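# Four arms unfold a floor crate and latch it

## Task

Unfold the collapsed crate lying on the floor so that each of its four walls stands upright and each of its four corner latches is engaged.

## Robot and tools

Robots: four identical i2rt Big YAM arms, arm1 to arm4, each with six revolute joints, a two-finger gripper and a wrist camera. Fixed room cameras: cam_high and cam_low. Wrist cameras: arm1_cam_wrist to arm4_cam_wrist. Reach is roughly 1.0 m from the joint1 axis.

Frame: one shared scene frame, origin on the floor, +z up, metres. Feet (base_link, each facing its own +x): arm1 at (-0.344, +0.564, 0.400), arm2 at (-0.347, -0.575, 0.384), arm3 at (+0.320, +0.573, 0.372), arm4 at (+0.356, -0.566, 0.334), so arms 1 and 3 sit on the +y side and 2 and 4 on the -y side. The hand point lies between the finger pads, about 1 cm behind the tips; fingers point along hand +z and open along hand y. Printed hand positions can be off, more so when the arm is stretched.

Tool move: arguments arm1, arm2, arm3, arm4 (each optional, one object per robot) and cameras. A robot left out receives nothing new but may keep pushing toward its old target. Inside a robot's object:
- joints: absolute targets by name. joint1_rad -2.879 to 2.879 (base yaw, positive counter-clockwise seen from above, 0 along the foot's +x); joint2_rad 0 to 3.141 (shoulder, 0 = upper arm pointing back, positive lifts it up and forward); joint3_rad 0 to 3.019 (elbow, 0 = folded, positive opens); joint4_rad -1.692 to 1.57 (hand pitch, positive raises fingers); joint5_rad -1.57 to 1.57 (hand yaw, positive to the arm's right); joint6_rad -2.094 to 2.094 (roll, positive clockwise seen from behind the hand); gripper_m 0 to 0.093 (absolute gap between fingertips, metres). Done tolerances: ±0.045, 0.14, 0.09, 0.055, 0.03, 0.035 rad and ±0.003 m.
- target: one list of 7 numbers per robot, [x, y, z, qw, qx, qy, qz], an absolute hand pose in the scene frame (metres, quaternion wxyz) as the hand line prints it. The hand travels in a straight line from its current hand_target to it. With target, joints may only contain gripper_m.
- speed: top path speed in m/s, 0.002 to 0.5, default 0.25, only valid with target; rotation capped at twice that in rad/s.
- min_time_s: 0.1 to 8 s, a lower bound on the duration of that robot's joint motions; used with joints.
All motions in one call start together. All hand paths in a call finish together, paced by the slowest; a path lasts 0.5 to 10 s and is cut off at 10 s. Each control step limits the commanded pose to 100 mm and 20 degrees from the measured hand, then damped IK solves for joints, favouring position. Expect centimetre errors, lag, drift and overspeed near full stretch. Joint-space moves can swing the hand along wide arcs. Paths ignore obstacles and other arms. Unknown keys make a call invalid; out-of-range values are refused, and a refusal cancels the later move, wait and finished_scene calls of that reply.
cameras: list of names or ["all"]; [] for none; omitted means none after an action, all for an empty call. An empty move returns full state, all images and the scene number.

Tool wait: seconds 0 to 10, plus optional cameras; commands nothing, returns state.
Tool zoom_image: camera and region [x0, y0, x1, y1] in pixels (origin top-left, at most 504 by 504) of that camera's latest image. Images are 672x504; wrist cameras are fisheye, room cameras pinhole with radial distortion.
Tool read_manual: section "licences" only; moves nothing.
Tool finished_scene: scene number; ends the scene irreversibly, so call it only once the crate stays open and latched on its own.

Results: per-robot joint_positions, Joint velocities (rad/s, gripper m/s; "within noise" means still), joint torques (N m, arm joints only, with offsets, friction and noise; joints 3 and 4 wrap at ±28), hand and hand_target. A line "move: arm1 done; arm2 time_out" summarizes each moved robot. joint_status and hand_status: done, off_target (stopped short, maybe still pushing), time_out (each joint keeps a nearby target and keeps pushing; on_its_own lists those; resend the reported position to relax), not_followed (a self/inter-arm check withheld joints; "pose unreachable" for a target). "as last shown" lists robots not in the action, their lines repeated from before. Images may be slightly older than the state.

Gripper: gripping a rigid part reads up to 0.005 m under its width (some units up to 0.002 over); empty and closed reads 0 to 0.003. Commanding about 0.005 m below the contact reading gives full force (about 50 to 64 N per pad). Release by commanding well above the reading.

Avoid: arms pressing hard on each other (ends the scene), including a gripper closing on another arm's fingers; the collision check can be late and does not guard fingers, housings or wrist cameras. Avoid slamming, hard pushes into fixed or heavy things, dropping parts or letting them fall, and releasing parts in motion. Arms keep pushing on contact and do not stop by themselves. Holding loads, stretching out, or pushing at unreachable poses heats motors, even between calls; MOTOR HOT warns at 85 °C, and at 100 °C that arm goes limp for 30 to 60 s or more (OVER-TEMPERATURE FAULT, keys say limit_stop_at_motor_heat; resend targets afterwards). Drives have gear play; wrist joints are weak. Prefer quick, smooth, low-effort motion.

Each tool is called after "Call:" by a JSON object that holds its "name" and its "arguments", one argument or row to a line.

## Session

Call:
{"name": "move", "arguments": {
  "cameras": ["all"]
}}

Scene clock: 0.00 s.
Joint torques (N m): no reading
Motor temperatures (°C): arm1=[27 28 28 28 23 23 25] | arm2=[24 25 23 25 28 27 25] | arm3=[26 24 27 24 26 24 27] | arm4=[25 26 26 31 26 25 27]
Heat: arm1: hottest joint2_rad 28 °C; arm2: hottest joint5_rad 28 °C; arm3: hottest joint3_rad 27 °C; arm4: hottest joint4_rad 31 °C.
Joint velocities: within noise
arm1.joint_positions: joint1_rad=-0.585 joint2_rad=+0.620 joint3_rad=+1.408 joint4_rad=-1.557 joint5_rad=+0.191 joint6_rad=-0.040 gripper_m=+0.09396
arm1.joint_status: not commanded
arm1.hand: x=-0.4494 y=+0.3976 z=+0.9080 quat_wxyz=(-0.135, -0.774, -0.490, +0.379) (m; scene frame)
arm1.hand_target: x=-0.4487 y=+0.3992 z=+0.9183 quat_wxyz=(-0.142, -0.770, -0.486, +0.388) (m; scene frame)
arm1.hand_status: not commanded
arm2.joint_positions: joint1_rad=+0.742 joint2_rad=+0.634 joint3_rad=+1.438 joint4_rad=-1.211 joint5_rad=-0.133 joint6_rad=-0.320 gripper_m=+0.09396
arm2.joint_status: not commanded
arm2.hand: x=-0.5071 y=-0.3840 z=+0.9710 quat_wxyz=(-0.284, +0.802, -0.229, -0.472) (m; scene frame)
arm2.hand_target: x=-0.5054 y=-0.3866 z=+0.9838 quat_wxyz=(-0.292, +0.795, -0.226, -0.481) (m; scene frame)
arm2.hand_status: not commanded
arm3.joint_positions: joint1_rad=+0.368 joint2_rad=+0.623 joint3_rad=+1.401 joint4_rad=-1.238 joint5_rad=-0.070 joint6_rad=+0.635 gripper_m=+0.09396
arm3.joint_status: not commanded
arm3.hand: x=+0.3681 y=+0.3300 z=+0.9365 quat_wxyz=(-0.499, -0.717, -0.455, +0.173) (m; scene frame)
arm3.hand_target: x=+0.3677 y=+0.3328 z=+0.9460 quat_wxyz=(-0.508, -0.712, -0.452, +0.176) (m; scene frame)
arm3.hand_status: not commanded
arm4.joint_positions: joint1_rad=+0.790 joint2_rad=+0.548 joint3_rad=+1.366 joint4_rad=-1.267 joint5_rad=+0.241 joint6_rad=-0.097 gripper_m=+0.09396
arm4.joint_status: not commanded
arm4.hand: x=+0.1989 y=-0.4149 z=+0.8936 quat_wxyz=(-0.270, +0.802, -0.260, -0.465) (m; scene frame)
arm4.hand_target: x=+0.2019 y=-0.4169 z=+0.9028 quat_wxyz=(-0.272, +0.796, -0.260, -0.474) (m; scene frame)
arm4.hand_status: not commanded
pictures: arm1_cam_wrist, arm2_cam_wrist, arm3_cam_wrist, arm4_cam_wrist, cam_high, cam_low

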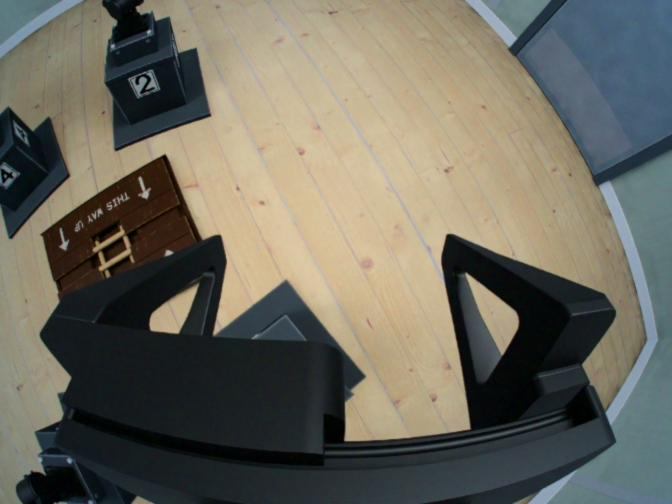

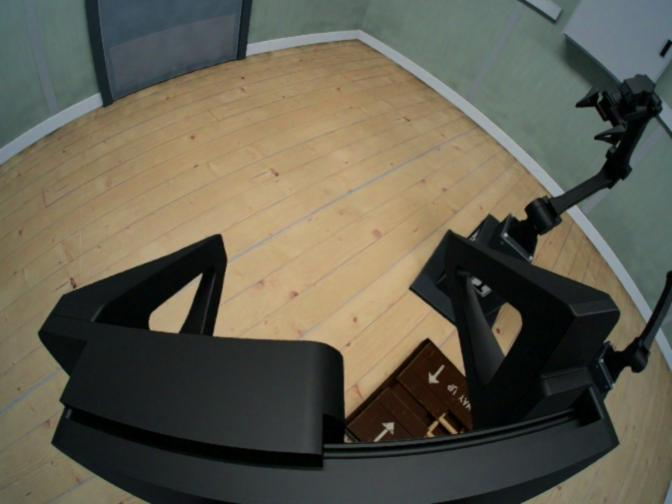

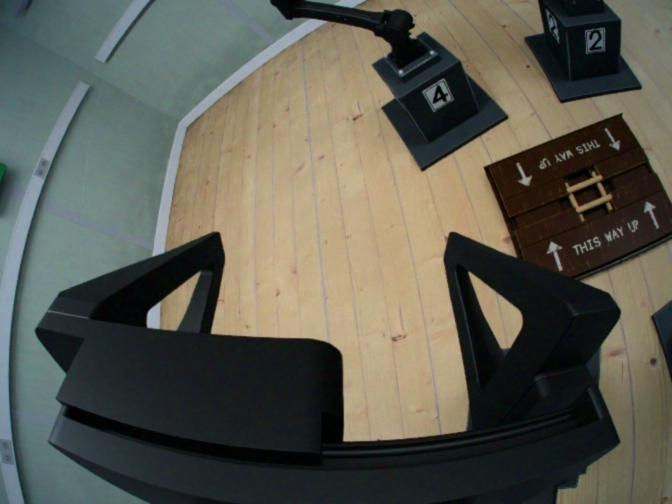

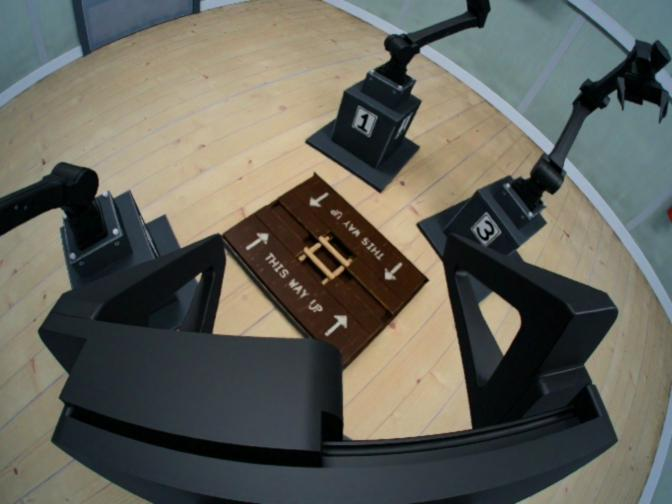

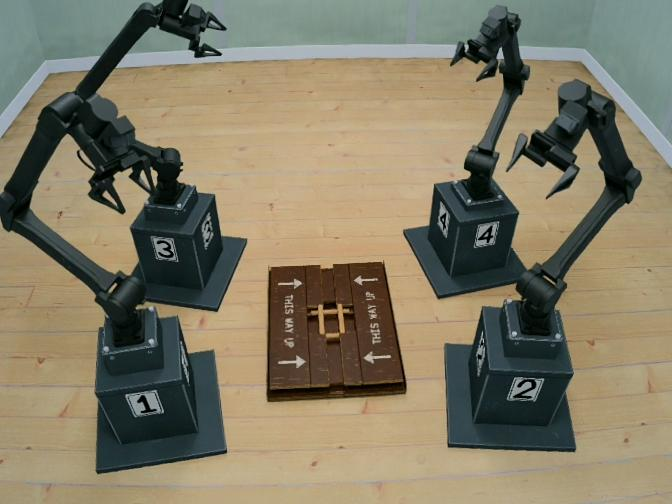

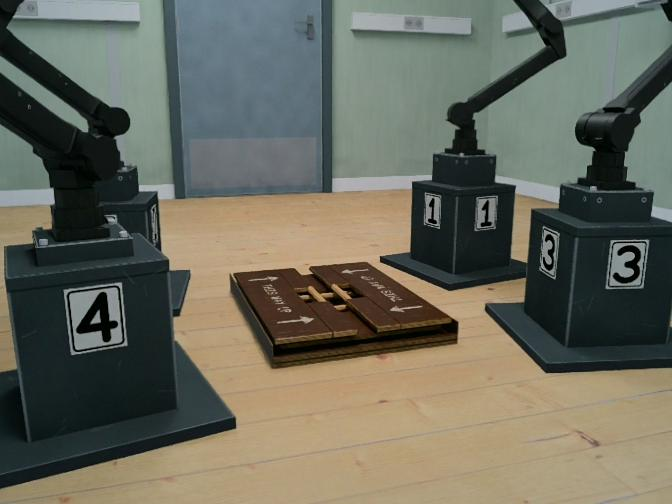

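Call:
{"name": "zoom_image", "arguments": {
  "camera": "cam_high",
  "region": [240, 240, 440, 420]
}}

Call:
{"name": "zoom_image", "arguments": {
  "camera": "cam_low",
  "region": [220, 250, 470, 380]
}}

Call:
{"name": "zoom_image", "arguments": {
  "camera": "arm4_cam_wrist",
  "region": [200, 160, 440, 380]
}}

Call:
{"name": "zoom_image", "arguments": {
  "camera": "arm3_cam_wrist",
  "region": [470, 100, 672, 290]
}}

Scaled by 2.520 from the camera's 672x504 image, which has a finer 960x720 frame.

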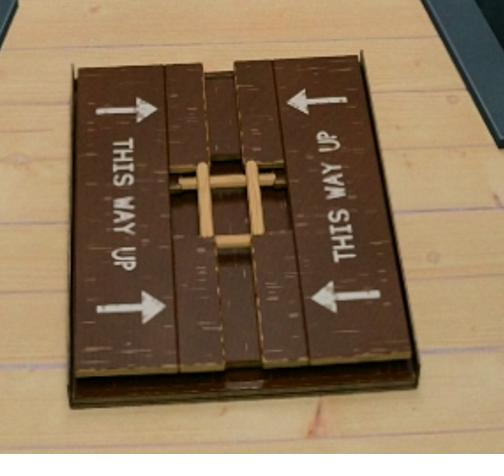

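Scaled by 2.016 from the camera's 672x504 image, which has a finer 960x720 frame.

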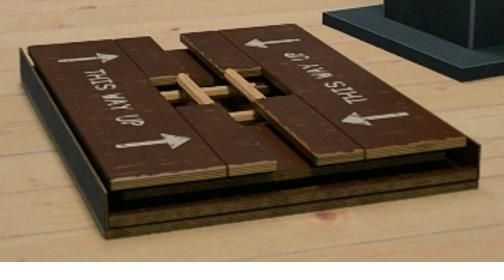

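Scaled by 2.100 from the camera's 672x504 image, which has a finer 960x720 frame.

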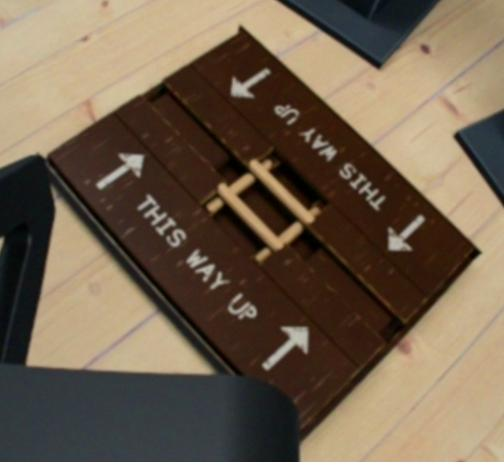

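Scaled by 2.495 from the camera's 672x504 image, which has a finer 960x720 frame.

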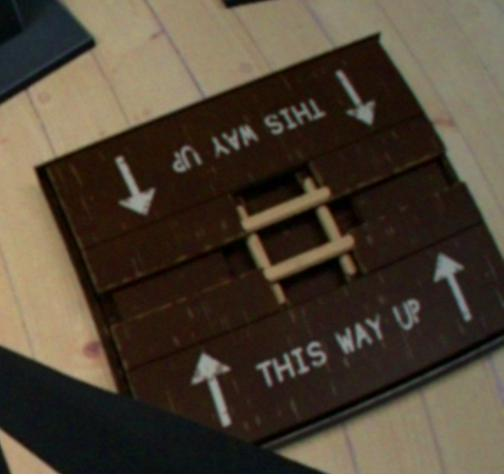

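Call:
{"name": "move", "arguments": {
  "arm1": {"target": [-0.15, 0.2, 0.45, 0, 0.7071, 0.7071, 0], "speed": 0.4},
  "arm4": {"target": [0.15, -0.2, 0.45, 0, 0.7071, -0.7071, 0], "speed": 0.4},
  "cameras": ["arm1_cam_wrist", "arm4_cam_wrist", "cam_high"]
}}

Scene clock: 23.60 s.
Joint torques (N m): arm1=[0.38 -14.04 10.02 0.92 0.07 -0.03] | arm2=[-0.09 1.26 7.83 1.83 -0.04 -0.01] | arm3=[-0.73 -0.26 7.84 2.3 0.11 0.04] | arm4=[1.32 -11.46 12.59 -0.1 -0.12 0.28]
Motor temperatures (°C): arm1=[27 28 30 28 23 23 25] | arm2=[24 25 24 25 28 27 25] | arm3=[26 24 29 24 26 23 27] | arm4=[25 26 29 31 26 25 27]
Heat: arm1: hottest joint3_rad 30 °C; arm2: hottest joint5_rad 28 °C; arm3: hottest joint3_rad 29 °C; arm4: hottest joint4_rad 31 °C.
move: arm1 off_target; arm4 off_target
Joint velocities: within noise
arm1.joint_positions: joint1_rad=+0.295 joint2_rad=+1.582 joint3_rad=+0.951 joint4_rad=-1.005 joint5_rad=-0.006 joint6_rad=+0.496 gripper_m=+0.09396
arm1.joint_status: not commanded
arm1.hand: x=-0.1651 y=+0.2221 z=+0.4366 quat_wxyz=(+0.030, -0.713, -0.701, -0.008) (m; scene frame)
arm1.hand_target: x=-0.1509 y=+0.2040 z=+0.4486 quat_wxyz=(+0.006, -0.704, -0.710, -0.002) (m; scene frame)
arm1.hand_status: off_target (0.030 m and 3.7 deg from the pose sent, 0.582 m and 53.4 deg at the start)
arm2, arm3: as last shown
arm4.joint_positions: joint1_rad=+0.300 joint2_rad=+1.510 joint3_rad=+1.069 joint4_rad=-1.180 joint5_rad=-0.009 joint6_rad=+0.495 gripper_m=+0.09396
arm4.joint_status: not commanded
arm4.hand: x=+0.1609 y=-0.2175 z=+0.4363 quat_wxyz=(+0.011, +0.711, -0.703, +0.023) (m; scene frame)
arm4.hand_target: x=+0.1534 y=-0.2011 z=+0.4492 quat_wxyz=(+0.006, +0.703, -0.711, +0.003) (m; scene frame)
arm4.hand_status: off_target (0.025 m and 3.0 deg from the pose sent, 0.495 m and 82.7 deg at the start)
pictures: arm1_cam_wrist, arm4_cam_wrist, cam_high

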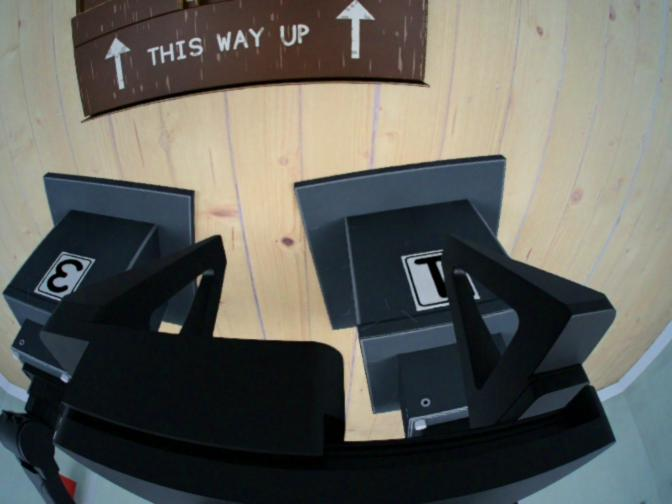

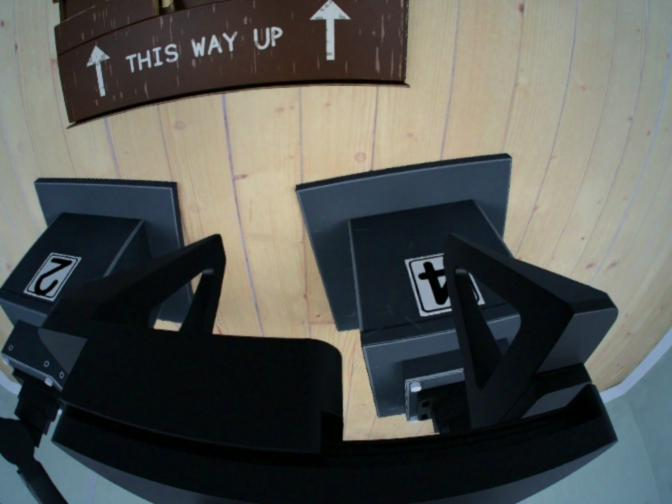

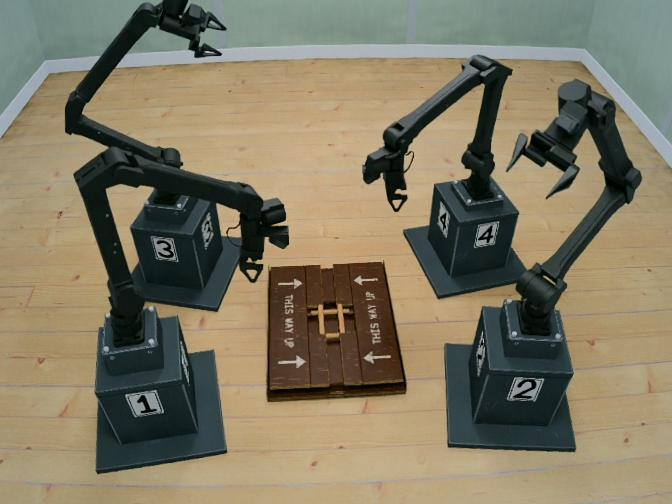

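Call:
{"name": "move", "arguments": {
  "arm1": {"target": [-0.05, 0.12, 0.42, 0.2418, 0.6645, 0.6645, -0.2418], "speed": 0.4},
  "arm4": {"target": [0.25, -0.25, 0.42, -0.2418, 0.6645, -0.6645, -0.2418], "speed": 0.4},
  "cameras": ["arm1_cam_wrist", "arm4_cam_wrist"]
}}

Call:
{"name": "zoom_image", "arguments": {
  "camera": "arm1_cam_wrist",
  "region": [100, 0, 580, 360]
}}

Call:
{"name": "zoom_image", "arguments": {
  "camera": "arm4_cam_wrist",
  "region": [0, 0, 480, 360]
}}

Scene clock: 31.90 s.
Joint torques (N m): arm1=[0.44 -15.38 6.09 2.26 0.53 0.11] | arm2=[-0.03 1.26 7.82 1.84 -0.04 -0.01] | arm3=[-0.5 -0.15 7.92 2.36 0.11 0.03] | arm4=[1.08 -4.19 8.62 1.76 0.01 -0.11]
Motor temperatures (°C): arm1=[27 28 30 28 23 23 25] | arm2=[24 25 24 25 28 26 25] | arm3=[26 24 30 24 26 23 27] | arm4=[25 26 29 31 26 25 27]
Heat: arm1: hottest joint3_rad 30 °C; arm2: hottest joint5_rad 28 °C; arm3: hottest joint3_rad 30 °C; arm4: hottest joint4_rad 31 °C.
move: arm1 done; arm4 done
Joint velocities: within noise
arm1.joint_positions: joint1_rad=+0.531 joint2_rad=+1.711 joint3_rad=+0.900 joint4_rad=-0.201 joint5_rad=+0.435 joint6_rad=+0.589 gripper_m=+0.09396
arm1.joint_status: not commanded
arm1.hand: x=-0.0529 y=+0.1175 z=+0.4236 quat_wxyz=(-0.240, -0.664, -0.665, +0.245) (m; scene frame)
arm1.hand_target: x=-0.0506 y=+0.1198 z=+0.4176 quat_wxyz=(-0.240, -0.663, -0.666, +0.245) (m; scene frame)
arm1.hand_status: done (0.005 m and 0.4 deg from the pose sent, 0.155 m and 43.1 deg at the start)
arm2, arm3: as last shown
arm4.joint_positions: joint1_rad=+0.284 joint2_rad=+0.976 joint3_rad=+0.417 joint4_rad=-0.385 joint5_rad=+0.309 joint6_rad=+0.407 gripper_m=+0.09396
arm4.joint_status: not commanded
arm4.hand: x=+0.2469 y=-0.2500 z=+0.4197 quat_wxyz=(-0.238, +0.660, -0.671, -0.239) (m; scene frame)
arm4.hand_target: x=+0.2499 y=-0.2506 z=+0.4185 quat_wxyz=(-0.242, +0.662, -0.667, -0.241) (m; scene frame)
arm4.hand_status: done (0.003 m and 1.0 deg from the pose sent, 0.096 m and 42.8 deg at the start)
pictures: arm1_cam_wrist, arm4_cam_wrist

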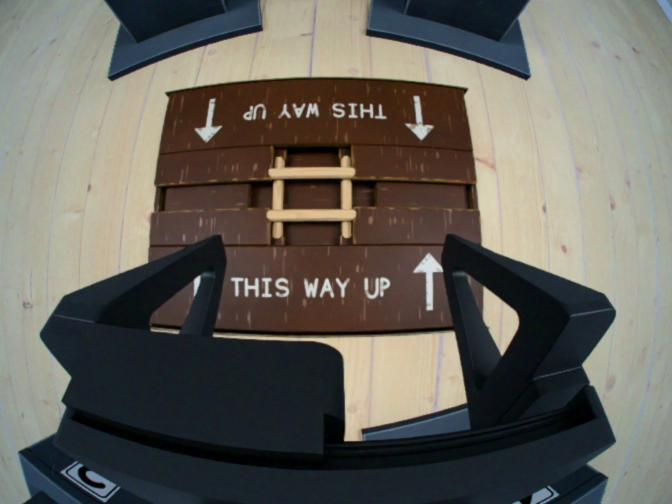

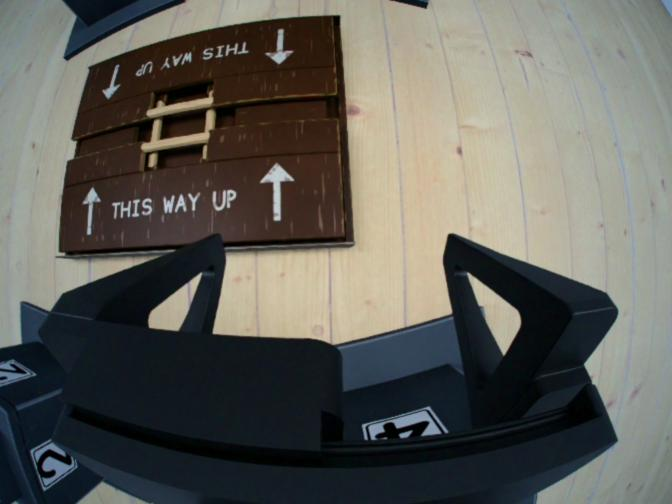

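Scaled by 1.050 from the camera's 672x504 image, which has a finer 960x720 frame.

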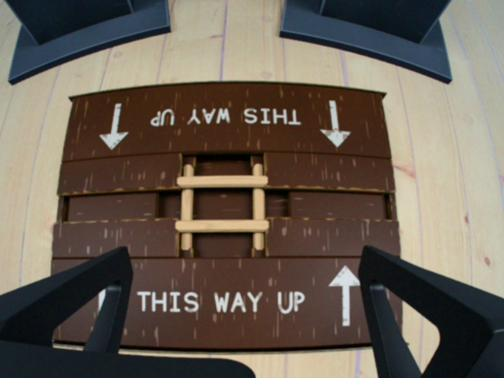

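Scaled by 1.050 from the camera's 672x504 image, which has a finer 960x720 frame.

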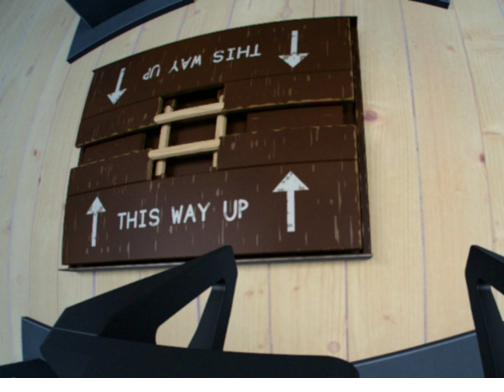

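Call:
{"name": "move", "arguments": {
  "arm1": {"target": [-0.018, 0.025, 0.22, 0, 0, 1, 0], "speed": 0.4, "joints": {"gripper_m": 0.045}},
  "cameras": ["arm1_cam_wrist", "arm4_cam_wrist"]
}}

Call:
{"name": "zoom_image", "arguments": {
  "camera": "arm1_cam_wrist",
  "region": [150, 0, 520, 300]
}}

Scene clock: 79.97 s.
Joint torques (N m): arm1=[-1.49 -23.18 8.88 0.32 0.14 -0.06] | arm2=[-0.03 1.2 7.8 1.83 -0.03 -0.01] | arm3=[-0.38 0.09 7.79 2.36 0.13 0.03] | arm4=[1.08 -4.19 8.62 1.81 0.01 -0.11]
Motor temperatures (°C): arm1=[27 29 31 28 23 23 25] | arm2=[24 25 26 25 28 26 25] | arm3=[26 24 32 24 26 23 27] | arm4=[25 26 29 31 26 25 27]
Heat: arm1: hottest joint3_rad 31 °C; arm2: hottest joint5_rad 28 °C; arm3: hottest joint3_rad 32 °C; arm4: hottest joint4_rad 31 °C.
move: arm1 off_target
Joint velocities: within noise
arm1.joint_positions: joint1_rad=+0.369 joint2_rad=+2.398 joint3_rad=+1.615 joint4_rad=-0.802 joint5_rad=-0.007 joint6_rad=-1.000 gripper_m=+0.04506
arm1.joint_status: all done
arm1.hand: x=-0.0219 y=+0.0415 z=+0.2207 quat_wxyz=(+0.004, -0.009, -1.000, -0.005) (m; scene frame)
arm1.hand_target: x=-0.0190 y=+0.0263 z=+0.2215 quat_wxyz=(+0.000, -0.005, -1.000, +0.002) (m; scene frame)
arm1.hand_status: off_target (0.017 m and 1.2 deg from the pose sent, 0.226 m and 96.6 deg at the start)
arm2, arm3, arm4: as last shown
arm4.hand_target: x=+0.2499 y=-0.2506 z=+0.4184 quat_wxyz=(-0.242, +0.662, -0.667, -0.241) (m; scene frame)
pictures: arm1_cam_wrist, arm4_cam_wrist

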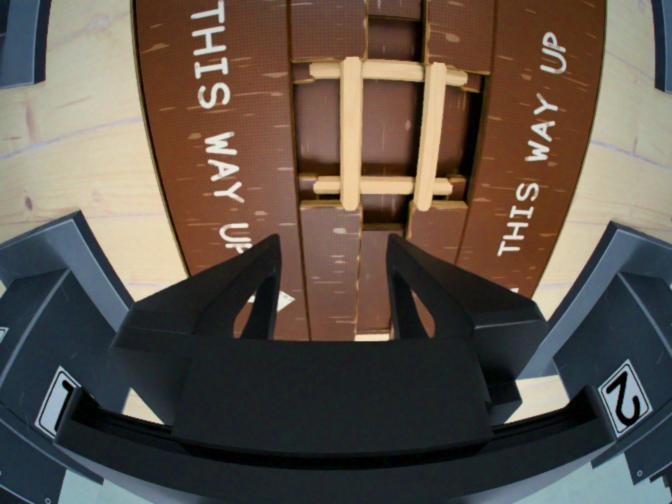

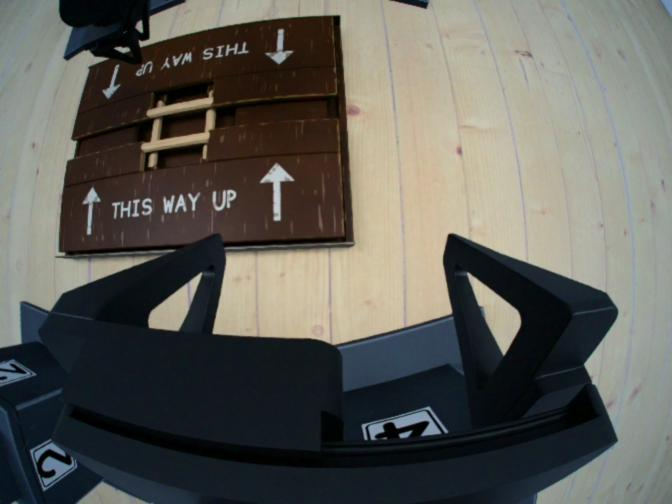

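Scaled by 1.362 from the camera's 672x504 image, which has a finer 960x720 frame.

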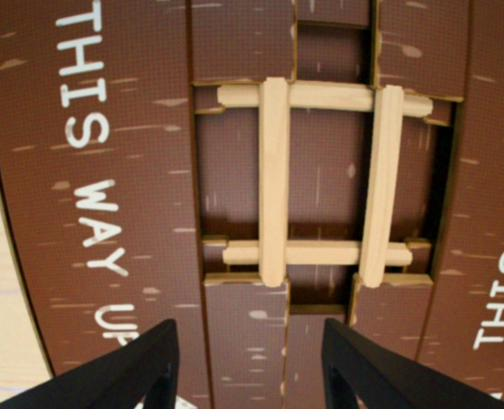

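Call:
{"name": "move", "arguments": {
  "arm1": {"target": [-0.015, 0.018, 0.11, 0, 0, 1, 0], "speed": 0.25},
  "cameras": ["arm1_cam_wrist", "arm4_cam_wrist"]
}}

Call:
{"name": "zoom_image", "arguments": {
  "camera": "arm1_cam_wrist",
  "region": [180, 100, 500, 360]
}}

Scene clock: 86.73 s.
Joint torques (N m): arm1=[-1.08 -26.17 7.8 0.68 0.01 -0.08] | arm2=[-0.15 1.2 7.83 1.83 -0.04 -0.01] | arm3=[-0.62 0.21 7.82 2.4 0.1 -0.04] | arm4=[1.08 -4.19 8.62 1.81 0.01 -0.11]
Motor temperatures (°C): arm1=[27 29 31 28 23 23 25] | arm2=[24 25 26 25 28 26 25] | arm3=[26 24 32 24 26 23 27] | arm4=[25 26 29 31 26 25 27]
Heat: arm1: hottest joint3_rad 31 °C; arm2: hottest joint5_rad 28 °C; arm3: hottest joint3_rad 32 °C; arm4: hottest joint4_rad 31 °C.
move: arm1 off_target
Joint velocities: within noise
arm1.joint_positions: joint1_rad=+0.369 joint2_rad=+2.654 joint3_rad=+1.753 joint4_rad=-0.713 joint5_rad=-0.007 joint6_rad=-1.012 gripper_m=+0.04506
arm1.joint_status: not commanded
arm1.hand: x=-0.0221 y=+0.0401 z=+0.1018 quat_wxyz=(+0.011, -0.003, -1.000, -0.017) (m; scene frame)
arm1.hand_target: x=-0.0160 y=+0.0197 z=+0.1104 quat_wxyz=(+0.000, +0.000, -1.000, +0.000) (m; scene frame)
arm1.hand_status: off_target (0.025 m and 2.4 deg from the pose sent, 0.113 m and 1.2 deg at the start)
arm2, arm3, arm4: as last shown
pictures: arm1_cam_wrist, arm4_cam_wrist

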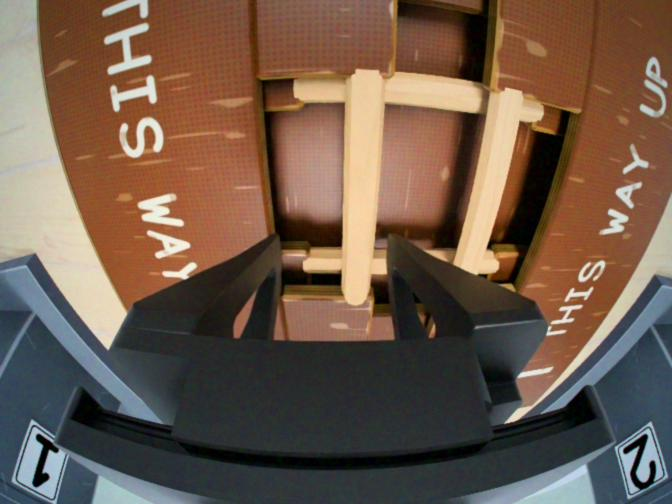

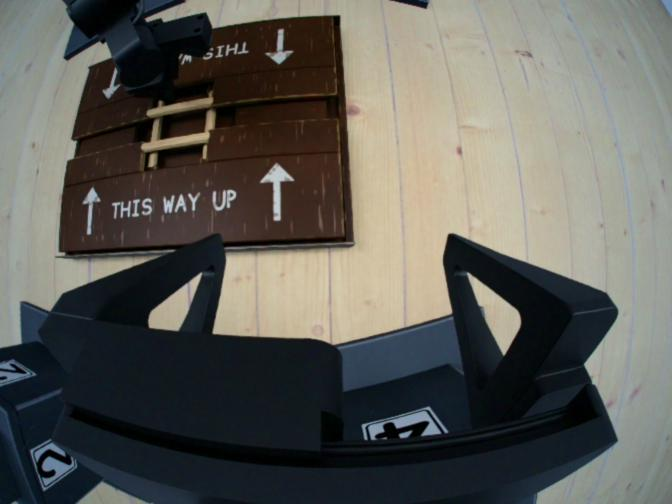

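Scaled by 1.575 from the camera's 672x504 image, which has a finer 960x720 frame.

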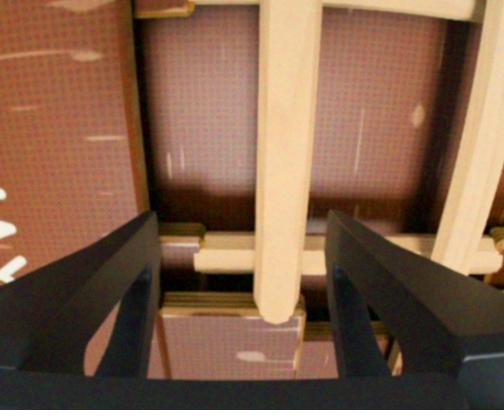

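Call:
{"name": "move", "arguments": {
  "arm1": {"target": [-0.013, 0.008, 0.072, 0, 0, 1, 0], "speed": 0.2},
  "cameras": ["arm1_cam_wrist"]
}}

Call:
{"name": "zoom_image", "arguments": {
  "camera": "arm1_cam_wrist",
  "region": [180, 100, 500, 360]
}}

Scene clock: 97.23 s.
Joint torques (N m): arm1=[-0.91 -25.88 8.13 0.58 0.02 0] | arm2=[-0.09 1.26 7.8 1.83 -0.04 -0.01] | arm3=[-0.79 -0.26 7.66 2.36 0.11 0.02] | arm4=[1.08 -4.19 8.62 1.81 0.01 -0.11]
Motor temperatures (°C): arm1=[27 31 31 28 23 23 25] | arm2=[24 25 26 25 28 26 25] | arm3=[26 24 32 24 26 23 27] | arm4=[25 26 29 31 26 25 27]
Heat: arm1: hottest joint2_rad 31 °C; arm2: hottest joint5_rad 28 °C; arm3: hottest joint3_rad 32 °C; arm4: hottest joint4_rad 31 °C.
move: arm1 off_target
Joint velocities: within noise
arm1.joint_positions: joint1_rad=+0.366 joint2_rad=+2.746 joint3_rad=+1.856 joint4_rad=-0.709 joint5_rad=-0.007 joint6_rad=-1.017 gripper_m=+0.04506
arm1.joint_status: not commanded
arm1.hand: x=-0.0154 y=+0.0251 z=+0.0701 quat_wxyz=(+0.007, -0.002, -1.000, -0.011) (m; scene frame)
arm1.hand_target: x=-0.0126 y=+0.0086 z=+0.0722 quat_wxyz=(+0.000, +0.001, -1.000, +0.000) (m; scene frame)
arm1.hand_status: off_target (0.017 m and 1.5 deg from the pose sent, 0.045 m and 2.4 deg at the start)
arm2, arm3, arm4: as last shown
pictures: arm1_cam_wrist

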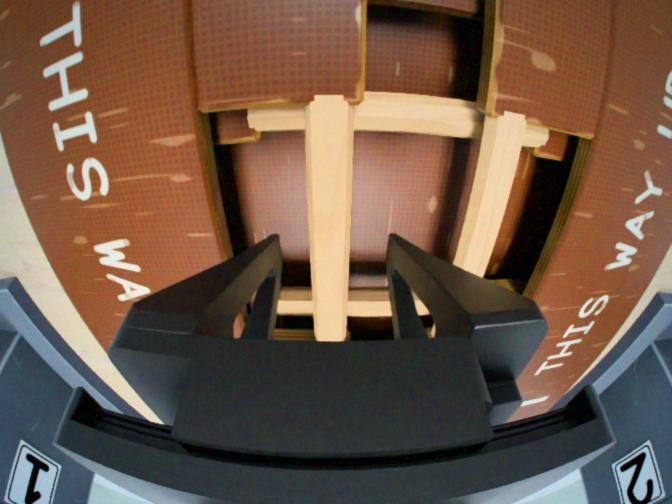

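Scaled by 1.575 from the camera's 672x504 image, which has a finer 960x720 frame.

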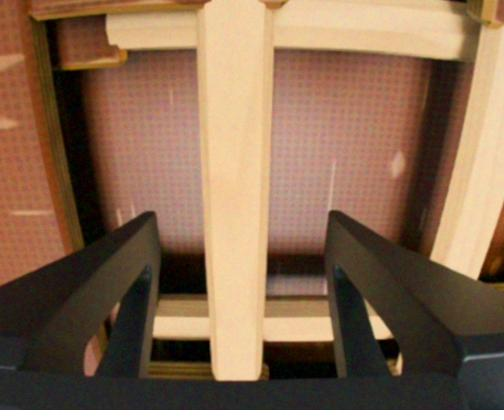

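Call:
{"name": "move", "arguments": {
  "arm1": {"target": [-0.014, 0.010, 0.054, 0, 0, 1, 0], "speed": 0.15}
}}

Call:
{"name": "move", "arguments": {
  "arm1": {"joints": {"gripper_m": 0.012}},
  "cameras": ["arm1_cam_wrist"]
}}

Call:
{"name": "zoom_image", "arguments": {
  "camera": "arm1_cam_wrist",
  "region": [180, 100, 500, 360]
}}

Scene clock: 100.93 s.
Joint torques (N m): arm1=[-1.14 -25.7 7.88 0.94 0.03 -0.05] | arm2=[-0.03 1.26 7.82 1.81 -0.04 -0.01] | arm3=[-0.15 -0.32 7.79 2.41 0.13 0] | arm4=[1.08 -4.13 8.62 1.81 0.01 -0.11]
Motor temperatures (°C): arm1=[27 31 31 28 23 23 25] | arm2=[24 25 26 25 27 26 25] | arm3=[26 24 32 24 26 23 27] | arm4=[25 26 29 31 26 25 27]
Heat: arm1: hottest joint2_rad 31 °C; arm2: hottest joint5_rad 27 °C; arm3: hottest joint3_rad 32 °C; arm4: hottest joint4_rad 31 °C.
move: arm1 off_target
Joint velocities: within noise
arm1.joint_positions: joint1_rad=+0.366 joint2_rad=+2.778 joint3_rad=+1.875 joint4_rad=-0.701 joint5_rad=-0.007 joint6_rad=-1.017 gripper_m=+0.04506
arm1.joint_status: not commanded
arm1.hand: x=-0.0172 y=+0.0277 z=+0.0547 quat_wxyz=(+0.009, -0.002, -1.000, -0.014) (m; scene frame)
arm1.hand_target: x=-0.0142 y=+0.0104 z=+0.0545 quat_wxyz=(+0.000, +0.000, -1.000, +0.000) (m; scene frame)
arm1.hand_status: off_target (0.018 m and 1.9 deg from the pose sent, 0.022 m and 1.5 deg at the start)
arm2, arm3, arm4: as last shown
pictures: none

Scene clock: 101.53 s.
Joint torques (N m): arm1=[-0.73 -25.29 7.86 0.84 0.04 -0.04] | arm2=[-0.09 1.26 7.8 1.81 -0.04 -0.01] | arm3=[-0.67 -0.26 7.83 2.43 0.12 0.01] | arm4=[1.08 -4.19 8.62 1.8 0.01 -0.11]
Motor temperatures (°C): arm1=[27 31 31 28 23 23 25] | arm2=[24 25 26 25 27 26 25] | arm3=[26 24 32 24 26 23 27] | arm4=[25 26 29 31 26 25 27]
Heat: arm1: hottest joint2_rad 31 °C; arm2: hottest joint5_rad 27 °C; arm3: hottest joint3_rad 32 °C; arm4: hottest joint4_rad 31 °C.
move: arm1 off_target
Joint velocities: within noise
arm1.joint_positions: joint1_rad=+0.364 joint2_rad=+2.778 joint3_rad=+1.875 joint4_rad=-0.700 joint5_rad=-0.007 joint6_rad=-1.017 gripper_m=+0.01698
arm1.joint_status: gripper_m off_target (ended at +0.01700, target +0.01200)
arm1.hand: x=-0.0178 y=+0.0269 z=+0.0547 quat_wxyz=(+0.008, -0.003, -1.000, -0.013) (m; scene frame)
arm1.hand_target: x=-0.0150 y=+0.0107 z=+0.0542 quat_wxyz=(+0.000, -0.001, -1.000, +0.000) (m; scene frame)
arm1.hand_status: not commanded
arm2, arm3, arm4: as last shown
pictures: arm1_cam_wrist

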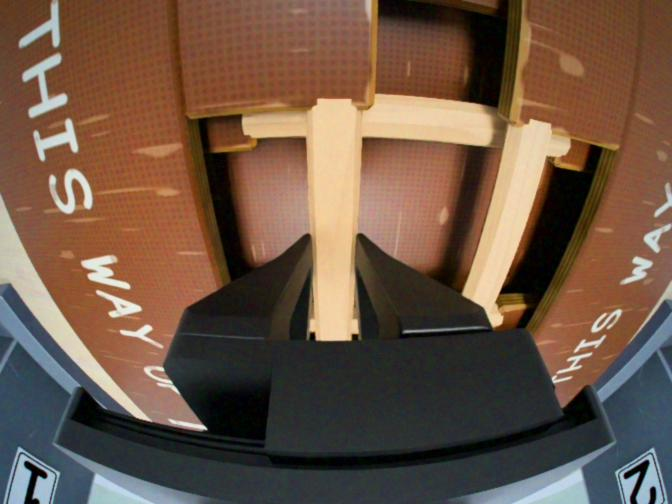

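Scaled by 1.575 from the camera's 672x504 image, which has a finer 960x720 frame.

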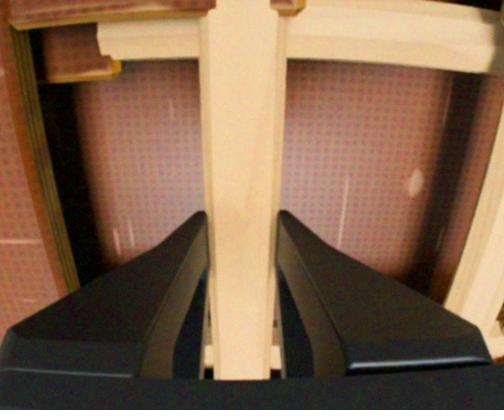

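Call:
{"name": "move", "arguments": {
  "arm1": {"target": [-0.015, 0.028, 0.128, 0, 0, 0.9943, -0.1067], "speed": 0.12},
  "cameras": ["arm1_cam_wrist", "cam_high"]
}}

Scene clock: 106.90 s.
Joint torques (N m): arm1=[-0.44 -29.45 3.63 0.47 0.21 0.16] | arm2=[-0.03 1.2 7.82 1.81 -0.03 -0.01] | arm3=[-0.67 -0.03 7.86 2.3 0.13 0] | arm4=[1.08 -4.19 8.62 1.81 0.01 -0.11]
Motor temperatures (°C): arm1=[27 31 32 28 23 23 25] | arm2=[24 25 26 25 27 26 25] | arm3=[26 24 32 24 26 23 27] | arm4=[25 26 29 31 26 25 27]
Heat: arm1: hottest joint3_rad 32 °C; arm2: hottest joint5_rad 27 °C; arm3: hottest joint3_rad 32 °C; arm4: hottest joint4_rad 31 °C.
move: arm1 off_target
Joint velocities: within noise
arm1.joint_positions: joint1_rad=+0.398 joint2_rad=+2.593 joint3_rad=+1.577 joint4_rad=-0.388 joint5_rad=+0.100 joint6_rad=-0.998 gripper_m=+0.01698
arm1.joint_status: not commanded
arm1.hand: x=-0.0182 y=+0.0329 z=+0.1029 quat_wxyz=(-0.001, +0.001, -0.995, +0.100) (m; scene frame)
arm1.hand_target: x=-0.0124 y=+0.0265 z=+0.1270 quat_wxyz=(-0.006, -0.001, -0.994, +0.108) (m; scene frame)
arm1.hand_status: off_target (0.026 m and 0.8 deg from the pose sent, 0.073 m and 13.8 deg at the start)
arm2.joint_positions: joint1_rad=+0.742 joint2_rad=+0.634 joint3_rad=+1.438 joint4_rad=-1.211 joint5_rad=-0.133 joint6_rad=-0.320 gripper_m=+0.09396
arm2.joint_status: not commanded
arm2.hand: x=-0.5071 y=-0.3840 z=+0.9710 quat_wxyz=(-0.284, +0.802, -0.229, -0.472) (m; scene frame)
arm2.hand_target: x=-0.5054 y=-0.3866 z=+0.9838 quat_wxyz=(-0.292, +0.795, -0.226, -0.481) (m; scene frame)
arm2.hand_status: not commanded
arm3.joint_positions: joint1_rad=+0.368 joint2_rad=+0.623 joint3_rad=+1.401 joint4_rad=-1.238 joint5_rad=-0.070 joint6_rad=+0.635 gripper_m=+0.09396
arm3.joint_status: not commanded
arm3.hand: x=+0.3681 y=+0.3300 z=+0.9365 quat_wxyz=(-0.499, -0.717, -0.455, +0.173) (m; scene frame)
arm3.hand_target: x=+0.3677 y=+0.3328 z=+0.9460 quat_wxyz=(-0.508, -0.712, -0.452, +0.176) (m; scene frame)
arm3.hand_status: not commanded
arm4: as last shown
pictures: arm1_cam_wrist, cam_high

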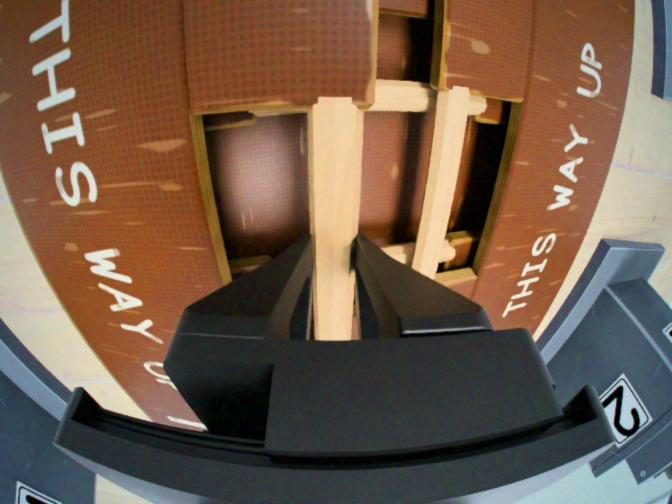

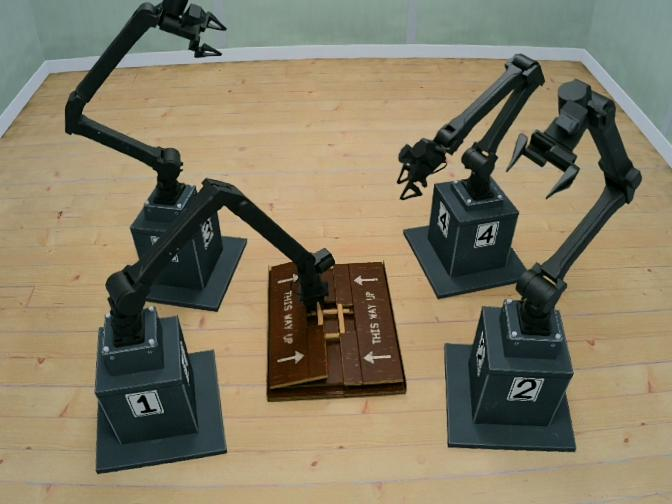

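Call:
{"name": "move", "arguments": {
  "arm1": {"target": [-0.015, 0.083, 0.205, 0, 0, 0.9763, -0.2164], "speed": 0.15}
}}

Call:
{"name": "move", "arguments": {
  "arm1": {"target": [-0.016, 0.143, 0.243, 0, 0, 0.9537, -0.3007], "speed": 0.15},
  "cameras": ["arm1_cam_wrist", "cam_high", "cam_low"]
}}

Scene clock: 109.57 s.
Joint torques (N m): arm1=[0.15 -25.76 2.82 0.73 0.32 0.22] | arm2=[-0.09 1.2 7.8 1.81 -0.04 -0.01] | arm3=[-0.79 -0.21 7.82 2.44 0.13 0.01] | arm4=[1.08 -4.13 8.62 1.81 0.01 -0.11]
Motor temperatures (°C): arm1=[27 31 31 28 23 23 25] | arm2=[24 25 26 25 27 26 25] | arm3=[26 24 32 24 26 23 27] | arm4=[25 26 29 31 26 25 27]
Heat: arm1: hottest joint2_rad 31 °C; arm2: hottest joint5_rad 27 °C; arm3: hottest joint3_rad 32 °C; arm4: hottest joint4_rad 31 °C.
move: arm1 off_target
Joint velocities: within noise
arm1.joint_positions: joint1_rad=+0.487 joint2_rad=+2.327 joint3_rad=+1.220 joint4_rad=-0.132 joint5_rad=+0.257 joint6_rad=-0.948 gripper_m=+0.01631
arm1.joint_status: not commanded
arm1.hand: x=-0.0191 y=+0.0809 z=+0.1892 quat_wxyz=(+0.005, +0.003, -0.978, +0.209) (m; scene frame)
arm1.hand_target: x=-0.0159 y=+0.0840 z=+0.2038 quat_wxyz=(+0.002, +0.002, -0.977, +0.213) (m; scene frame)
arm1.hand_status: off_target (0.017 m and 1.1 deg from the pose sent, 0.114 m and 13.5 deg at the start)
arm2, arm3, arm4: as last shown
pictures: none

Scene clock: 110.83 s.
Joint torques (N m): arm1=[0.62 -22.59 2.25 1.46 0.48 0.16] | arm2=[0.03 1.2 7.82 1.81 -0.04 -0.01] | arm3=[-0.67 -0.38 7.98 2.37 0.11 0.03] | arm4=[1.08 -4.19 8.62 1.81 0.01 -0.11]
Motor temperatures (°C): arm1=[27 32 31 28 23 23 25] | arm2=[24 25 26 25 27 26 25] | arm3=[26 24 32 24 26 23 27] | arm4=[25 26 29 31 26 25 27]
Heat: arm1: hottest joint2_rad 32 °C; arm2: hottest joint5_rad 27 °C; arm3: hottest joint3_rad 32 °C; arm4: hottest joint4_rad 31 °C.
move: arm1 off_target
Joint velocities: within noise
arm1.joint_positions: joint1_rad=+0.597 joint2_rad=+2.194 joint3_rad=+0.979 joint4_rad=+0.089 joint5_rad=+0.413 joint6_rad=-0.886 gripper_m=+0.01590
arm1.joint_status: not commanded
arm1.hand: x=-0.0206 y=+0.1368 z=+0.2301 quat_wxyz=(+0.007, +0.002, -0.955, +0.297) (m; scene frame)
arm1.hand_target: x=-0.0168 y=+0.1410 z=+0.2433 quat_wxyz=(+0.001, +0.001, -0.953, +0.302) (m; scene frame)
arm1.hand_status: off_target (0.015 m and 1.0 deg from the pose sent, 0.082 m and 10.9 deg at the start)
arm2, arm3: as last shown
arm4.joint_positions: joint1_rad=+0.284 joint2_rad=+0.976 joint3_rad=+0.417 joint4_rad=-0.385 joint5_rad=+0.309 joint6_rad=+0.407 gripper_m=+0.09396
arm4.joint_status: not commanded
arm4.hand: x=+0.2469 y=-0.2500 z=+0.4197 quat_wxyz=(-0.238, +0.660, -0.671, -0.239) (m; scene frame)
arm4.hand_target: x=+0.2499 y=-0.2506 z=+0.4184 quat_wxyz=(-0.242, +0.662, -0.667, -0.241) (m; scene frame)
arm4.hand_status: not commanded
pictures: arm1_cam_wrist, cam_high, cam_low

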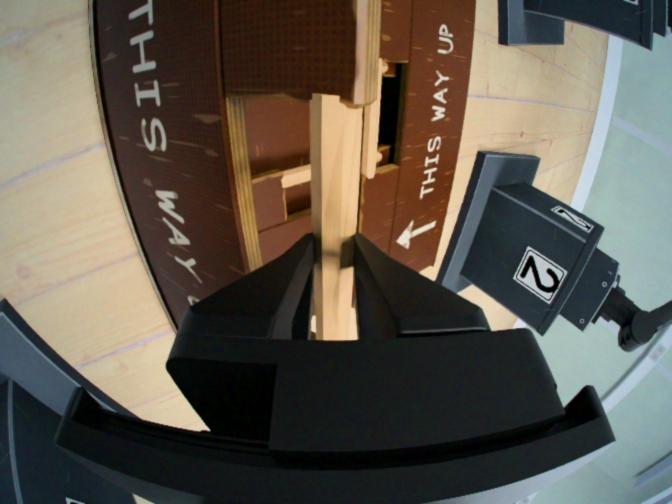

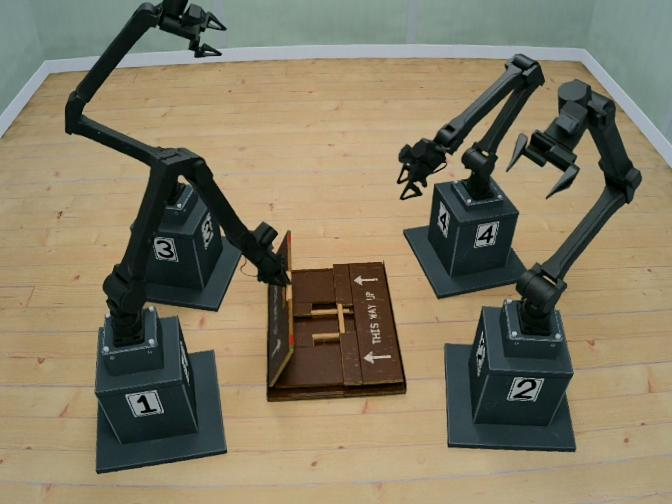

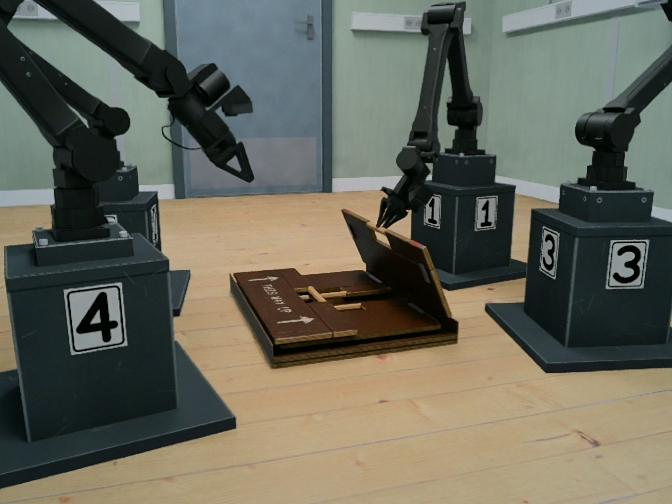

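Call:
{"name": "move", "arguments": {
  "arm1": {"target": [-0.015, 0.192, 0.258, 0, 0, 0.9397, -0.342], "speed": 0.15}
}}

Call:
{"name": "move", "arguments": {
  "arm1": {"target": [-0.015, 0.229, 0.26, 0, 0, 0.9239, -0.3827], "speed": 0.1},
  "cameras": ["arm1_cam_wrist", "cam_high", "cam_low"]
}}

Call:
{"name": "zoom_image", "arguments": {
  "camera": "cam_high",
  "region": [220, 200, 440, 420]
}}

Call:
{"name": "zoom_image", "arguments": {
  "camera": "cam_low",
  "region": [220, 180, 470, 380]
}}

Scene clock: 124.00 s.
Joint torques (N m): arm1=[0.38 -20.13 2.48 2.07 0.66 0.18] | arm2=[-0.03 1.26 7.83 1.81 -0.04 -0.01] | arm3=[-0.62 0.03 7.83 2.35 0.1 -0.02] | arm4=[1.08 -4.19 8.62 1.81 0.01 -0.11]
Motor temperatures (°C): arm1=[27 32 31 28 23 23 25] | arm2=[24 25 26 25 27 26 25] | arm3=[26 24 32 24 26 23 27] | arm4=[25 26 29 31 26 25 27]
Heat: arm1: hottest joint2_rad 32 °C; arm2: hottest joint5_rad 27 °C; arm3: hottest joint3_rad 32 °C; arm4: hottest joint4_rad 31 °C.
move: arm1 off_target
Joint velocities: within noise
arm1.joint_positions: joint1_rad=+0.706 joint2_rad=+2.126 joint3_rad=+0.841 joint4_rad=+0.166 joint5_rad=+0.514 joint6_rad=-0.808 gripper_m=+0.01374
arm1.joint_status: not commanded
arm1.hand: x=-0.0221 y=+0.1917 z=+0.2470 quat_wxyz=(+0.012, +0.005, -0.943, +0.331) (m; scene frame)
arm1.hand_target: x=-0.0162 y=+0.1917 z=+0.2574 quat_wxyz=(+0.001, +0.000, -0.940, +0.341) (m; scene frame)
arm1.hand_status: off_target (0.013 m and 1.9 deg from the pose sent, 0.062 m and 5.5 deg at the start)
arm2, arm3, arm4: as last shown
pictures: none

Scene clock: 125.10 s.
Joint torques (N m): arm1=[2.67 -19.43 0.61 2.02 1.54 0.29] | arm2=[-0.09 1.26 7.8 1.83 -0.04 -0.01] | arm3=[-0.67 0.09 7.88 2.45 0.13 0.04] | arm4=[1.08 -4.19 8.61 1.81 0.01 -0.11]
Motor temperatures (°C): arm1=[27 32 31 28 23 23 25] | arm2=[24 25 26 25 27 26 25] | arm3=[26 24 32 24 26 23 27] | arm4=[25 26 29 31 26 25 27]
Heat: arm1: hottest joint2_rad 32 °C; arm2: hottest joint5_rad 27 °C; arm3: hottest joint3_rad 32 °C; arm4: hottest joint4_rad 31 °C.
move: arm1 off_target
Joint velocities: within noise
arm1.joint_positions: joint1_rad=+0.771 joint2_rad=+2.133 joint3_rad=+0.781 joint4_rad=+0.265 joint5_rad=+0.603 joint6_rad=-0.765 gripper_m=+0.01321
arm1.joint_status: not commanded
arm1.hand: x=-0.0224 y=+0.2139 z=+0.2497 quat_wxyz=(+0.010, -0.001, -0.929, +0.371) (m; scene frame)
arm1.hand_target: x=-0.0184 y=+0.2244 z=+0.2601 quat_wxyz=(+0.003, -0.001, -0.924, +0.383) (m; scene frame)
arm1.hand_status: off_target (0.020 m and 1.8 deg from the pose sent, 0.040 m and 6.4 deg at the start)
arm2, arm3, arm4: as last shown
pictures: arm1_cam_wrist, cam_high, cam_low

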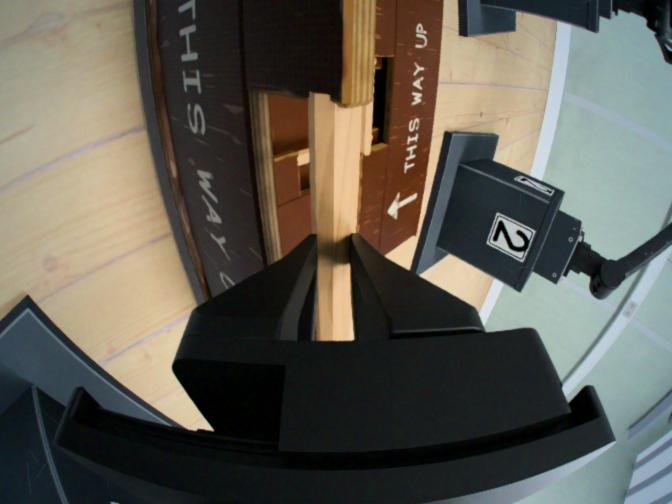

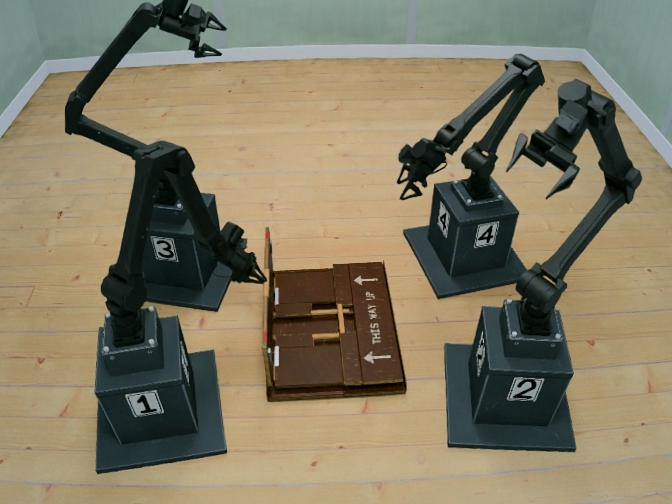

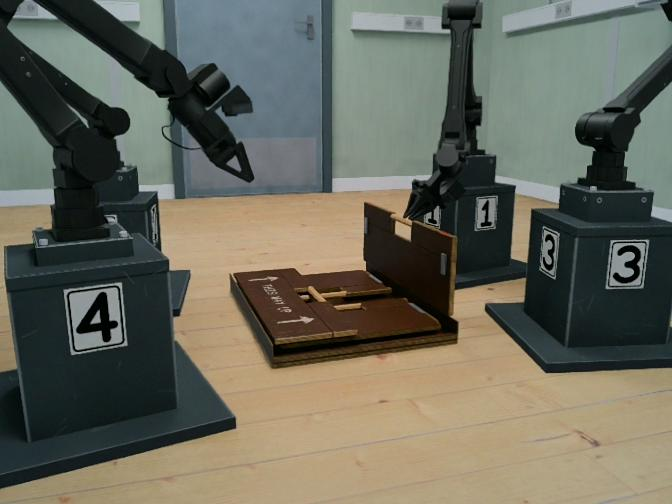

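Scaled by 2.291 from the camera's 672x504 image, which has a finer 960x720 frame.

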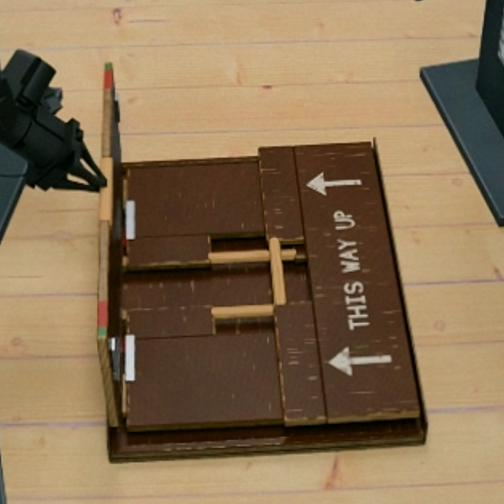

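Scaled by 2.016 from the camera's 672x504 image, which has a finer 960x720 frame.

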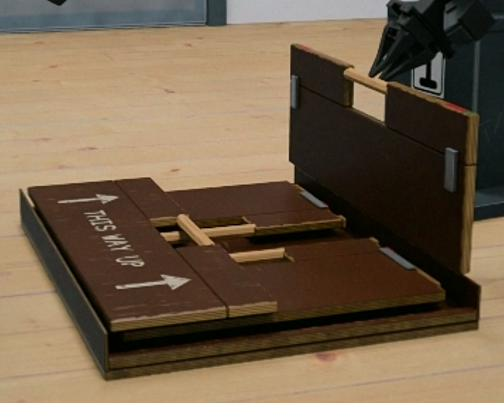

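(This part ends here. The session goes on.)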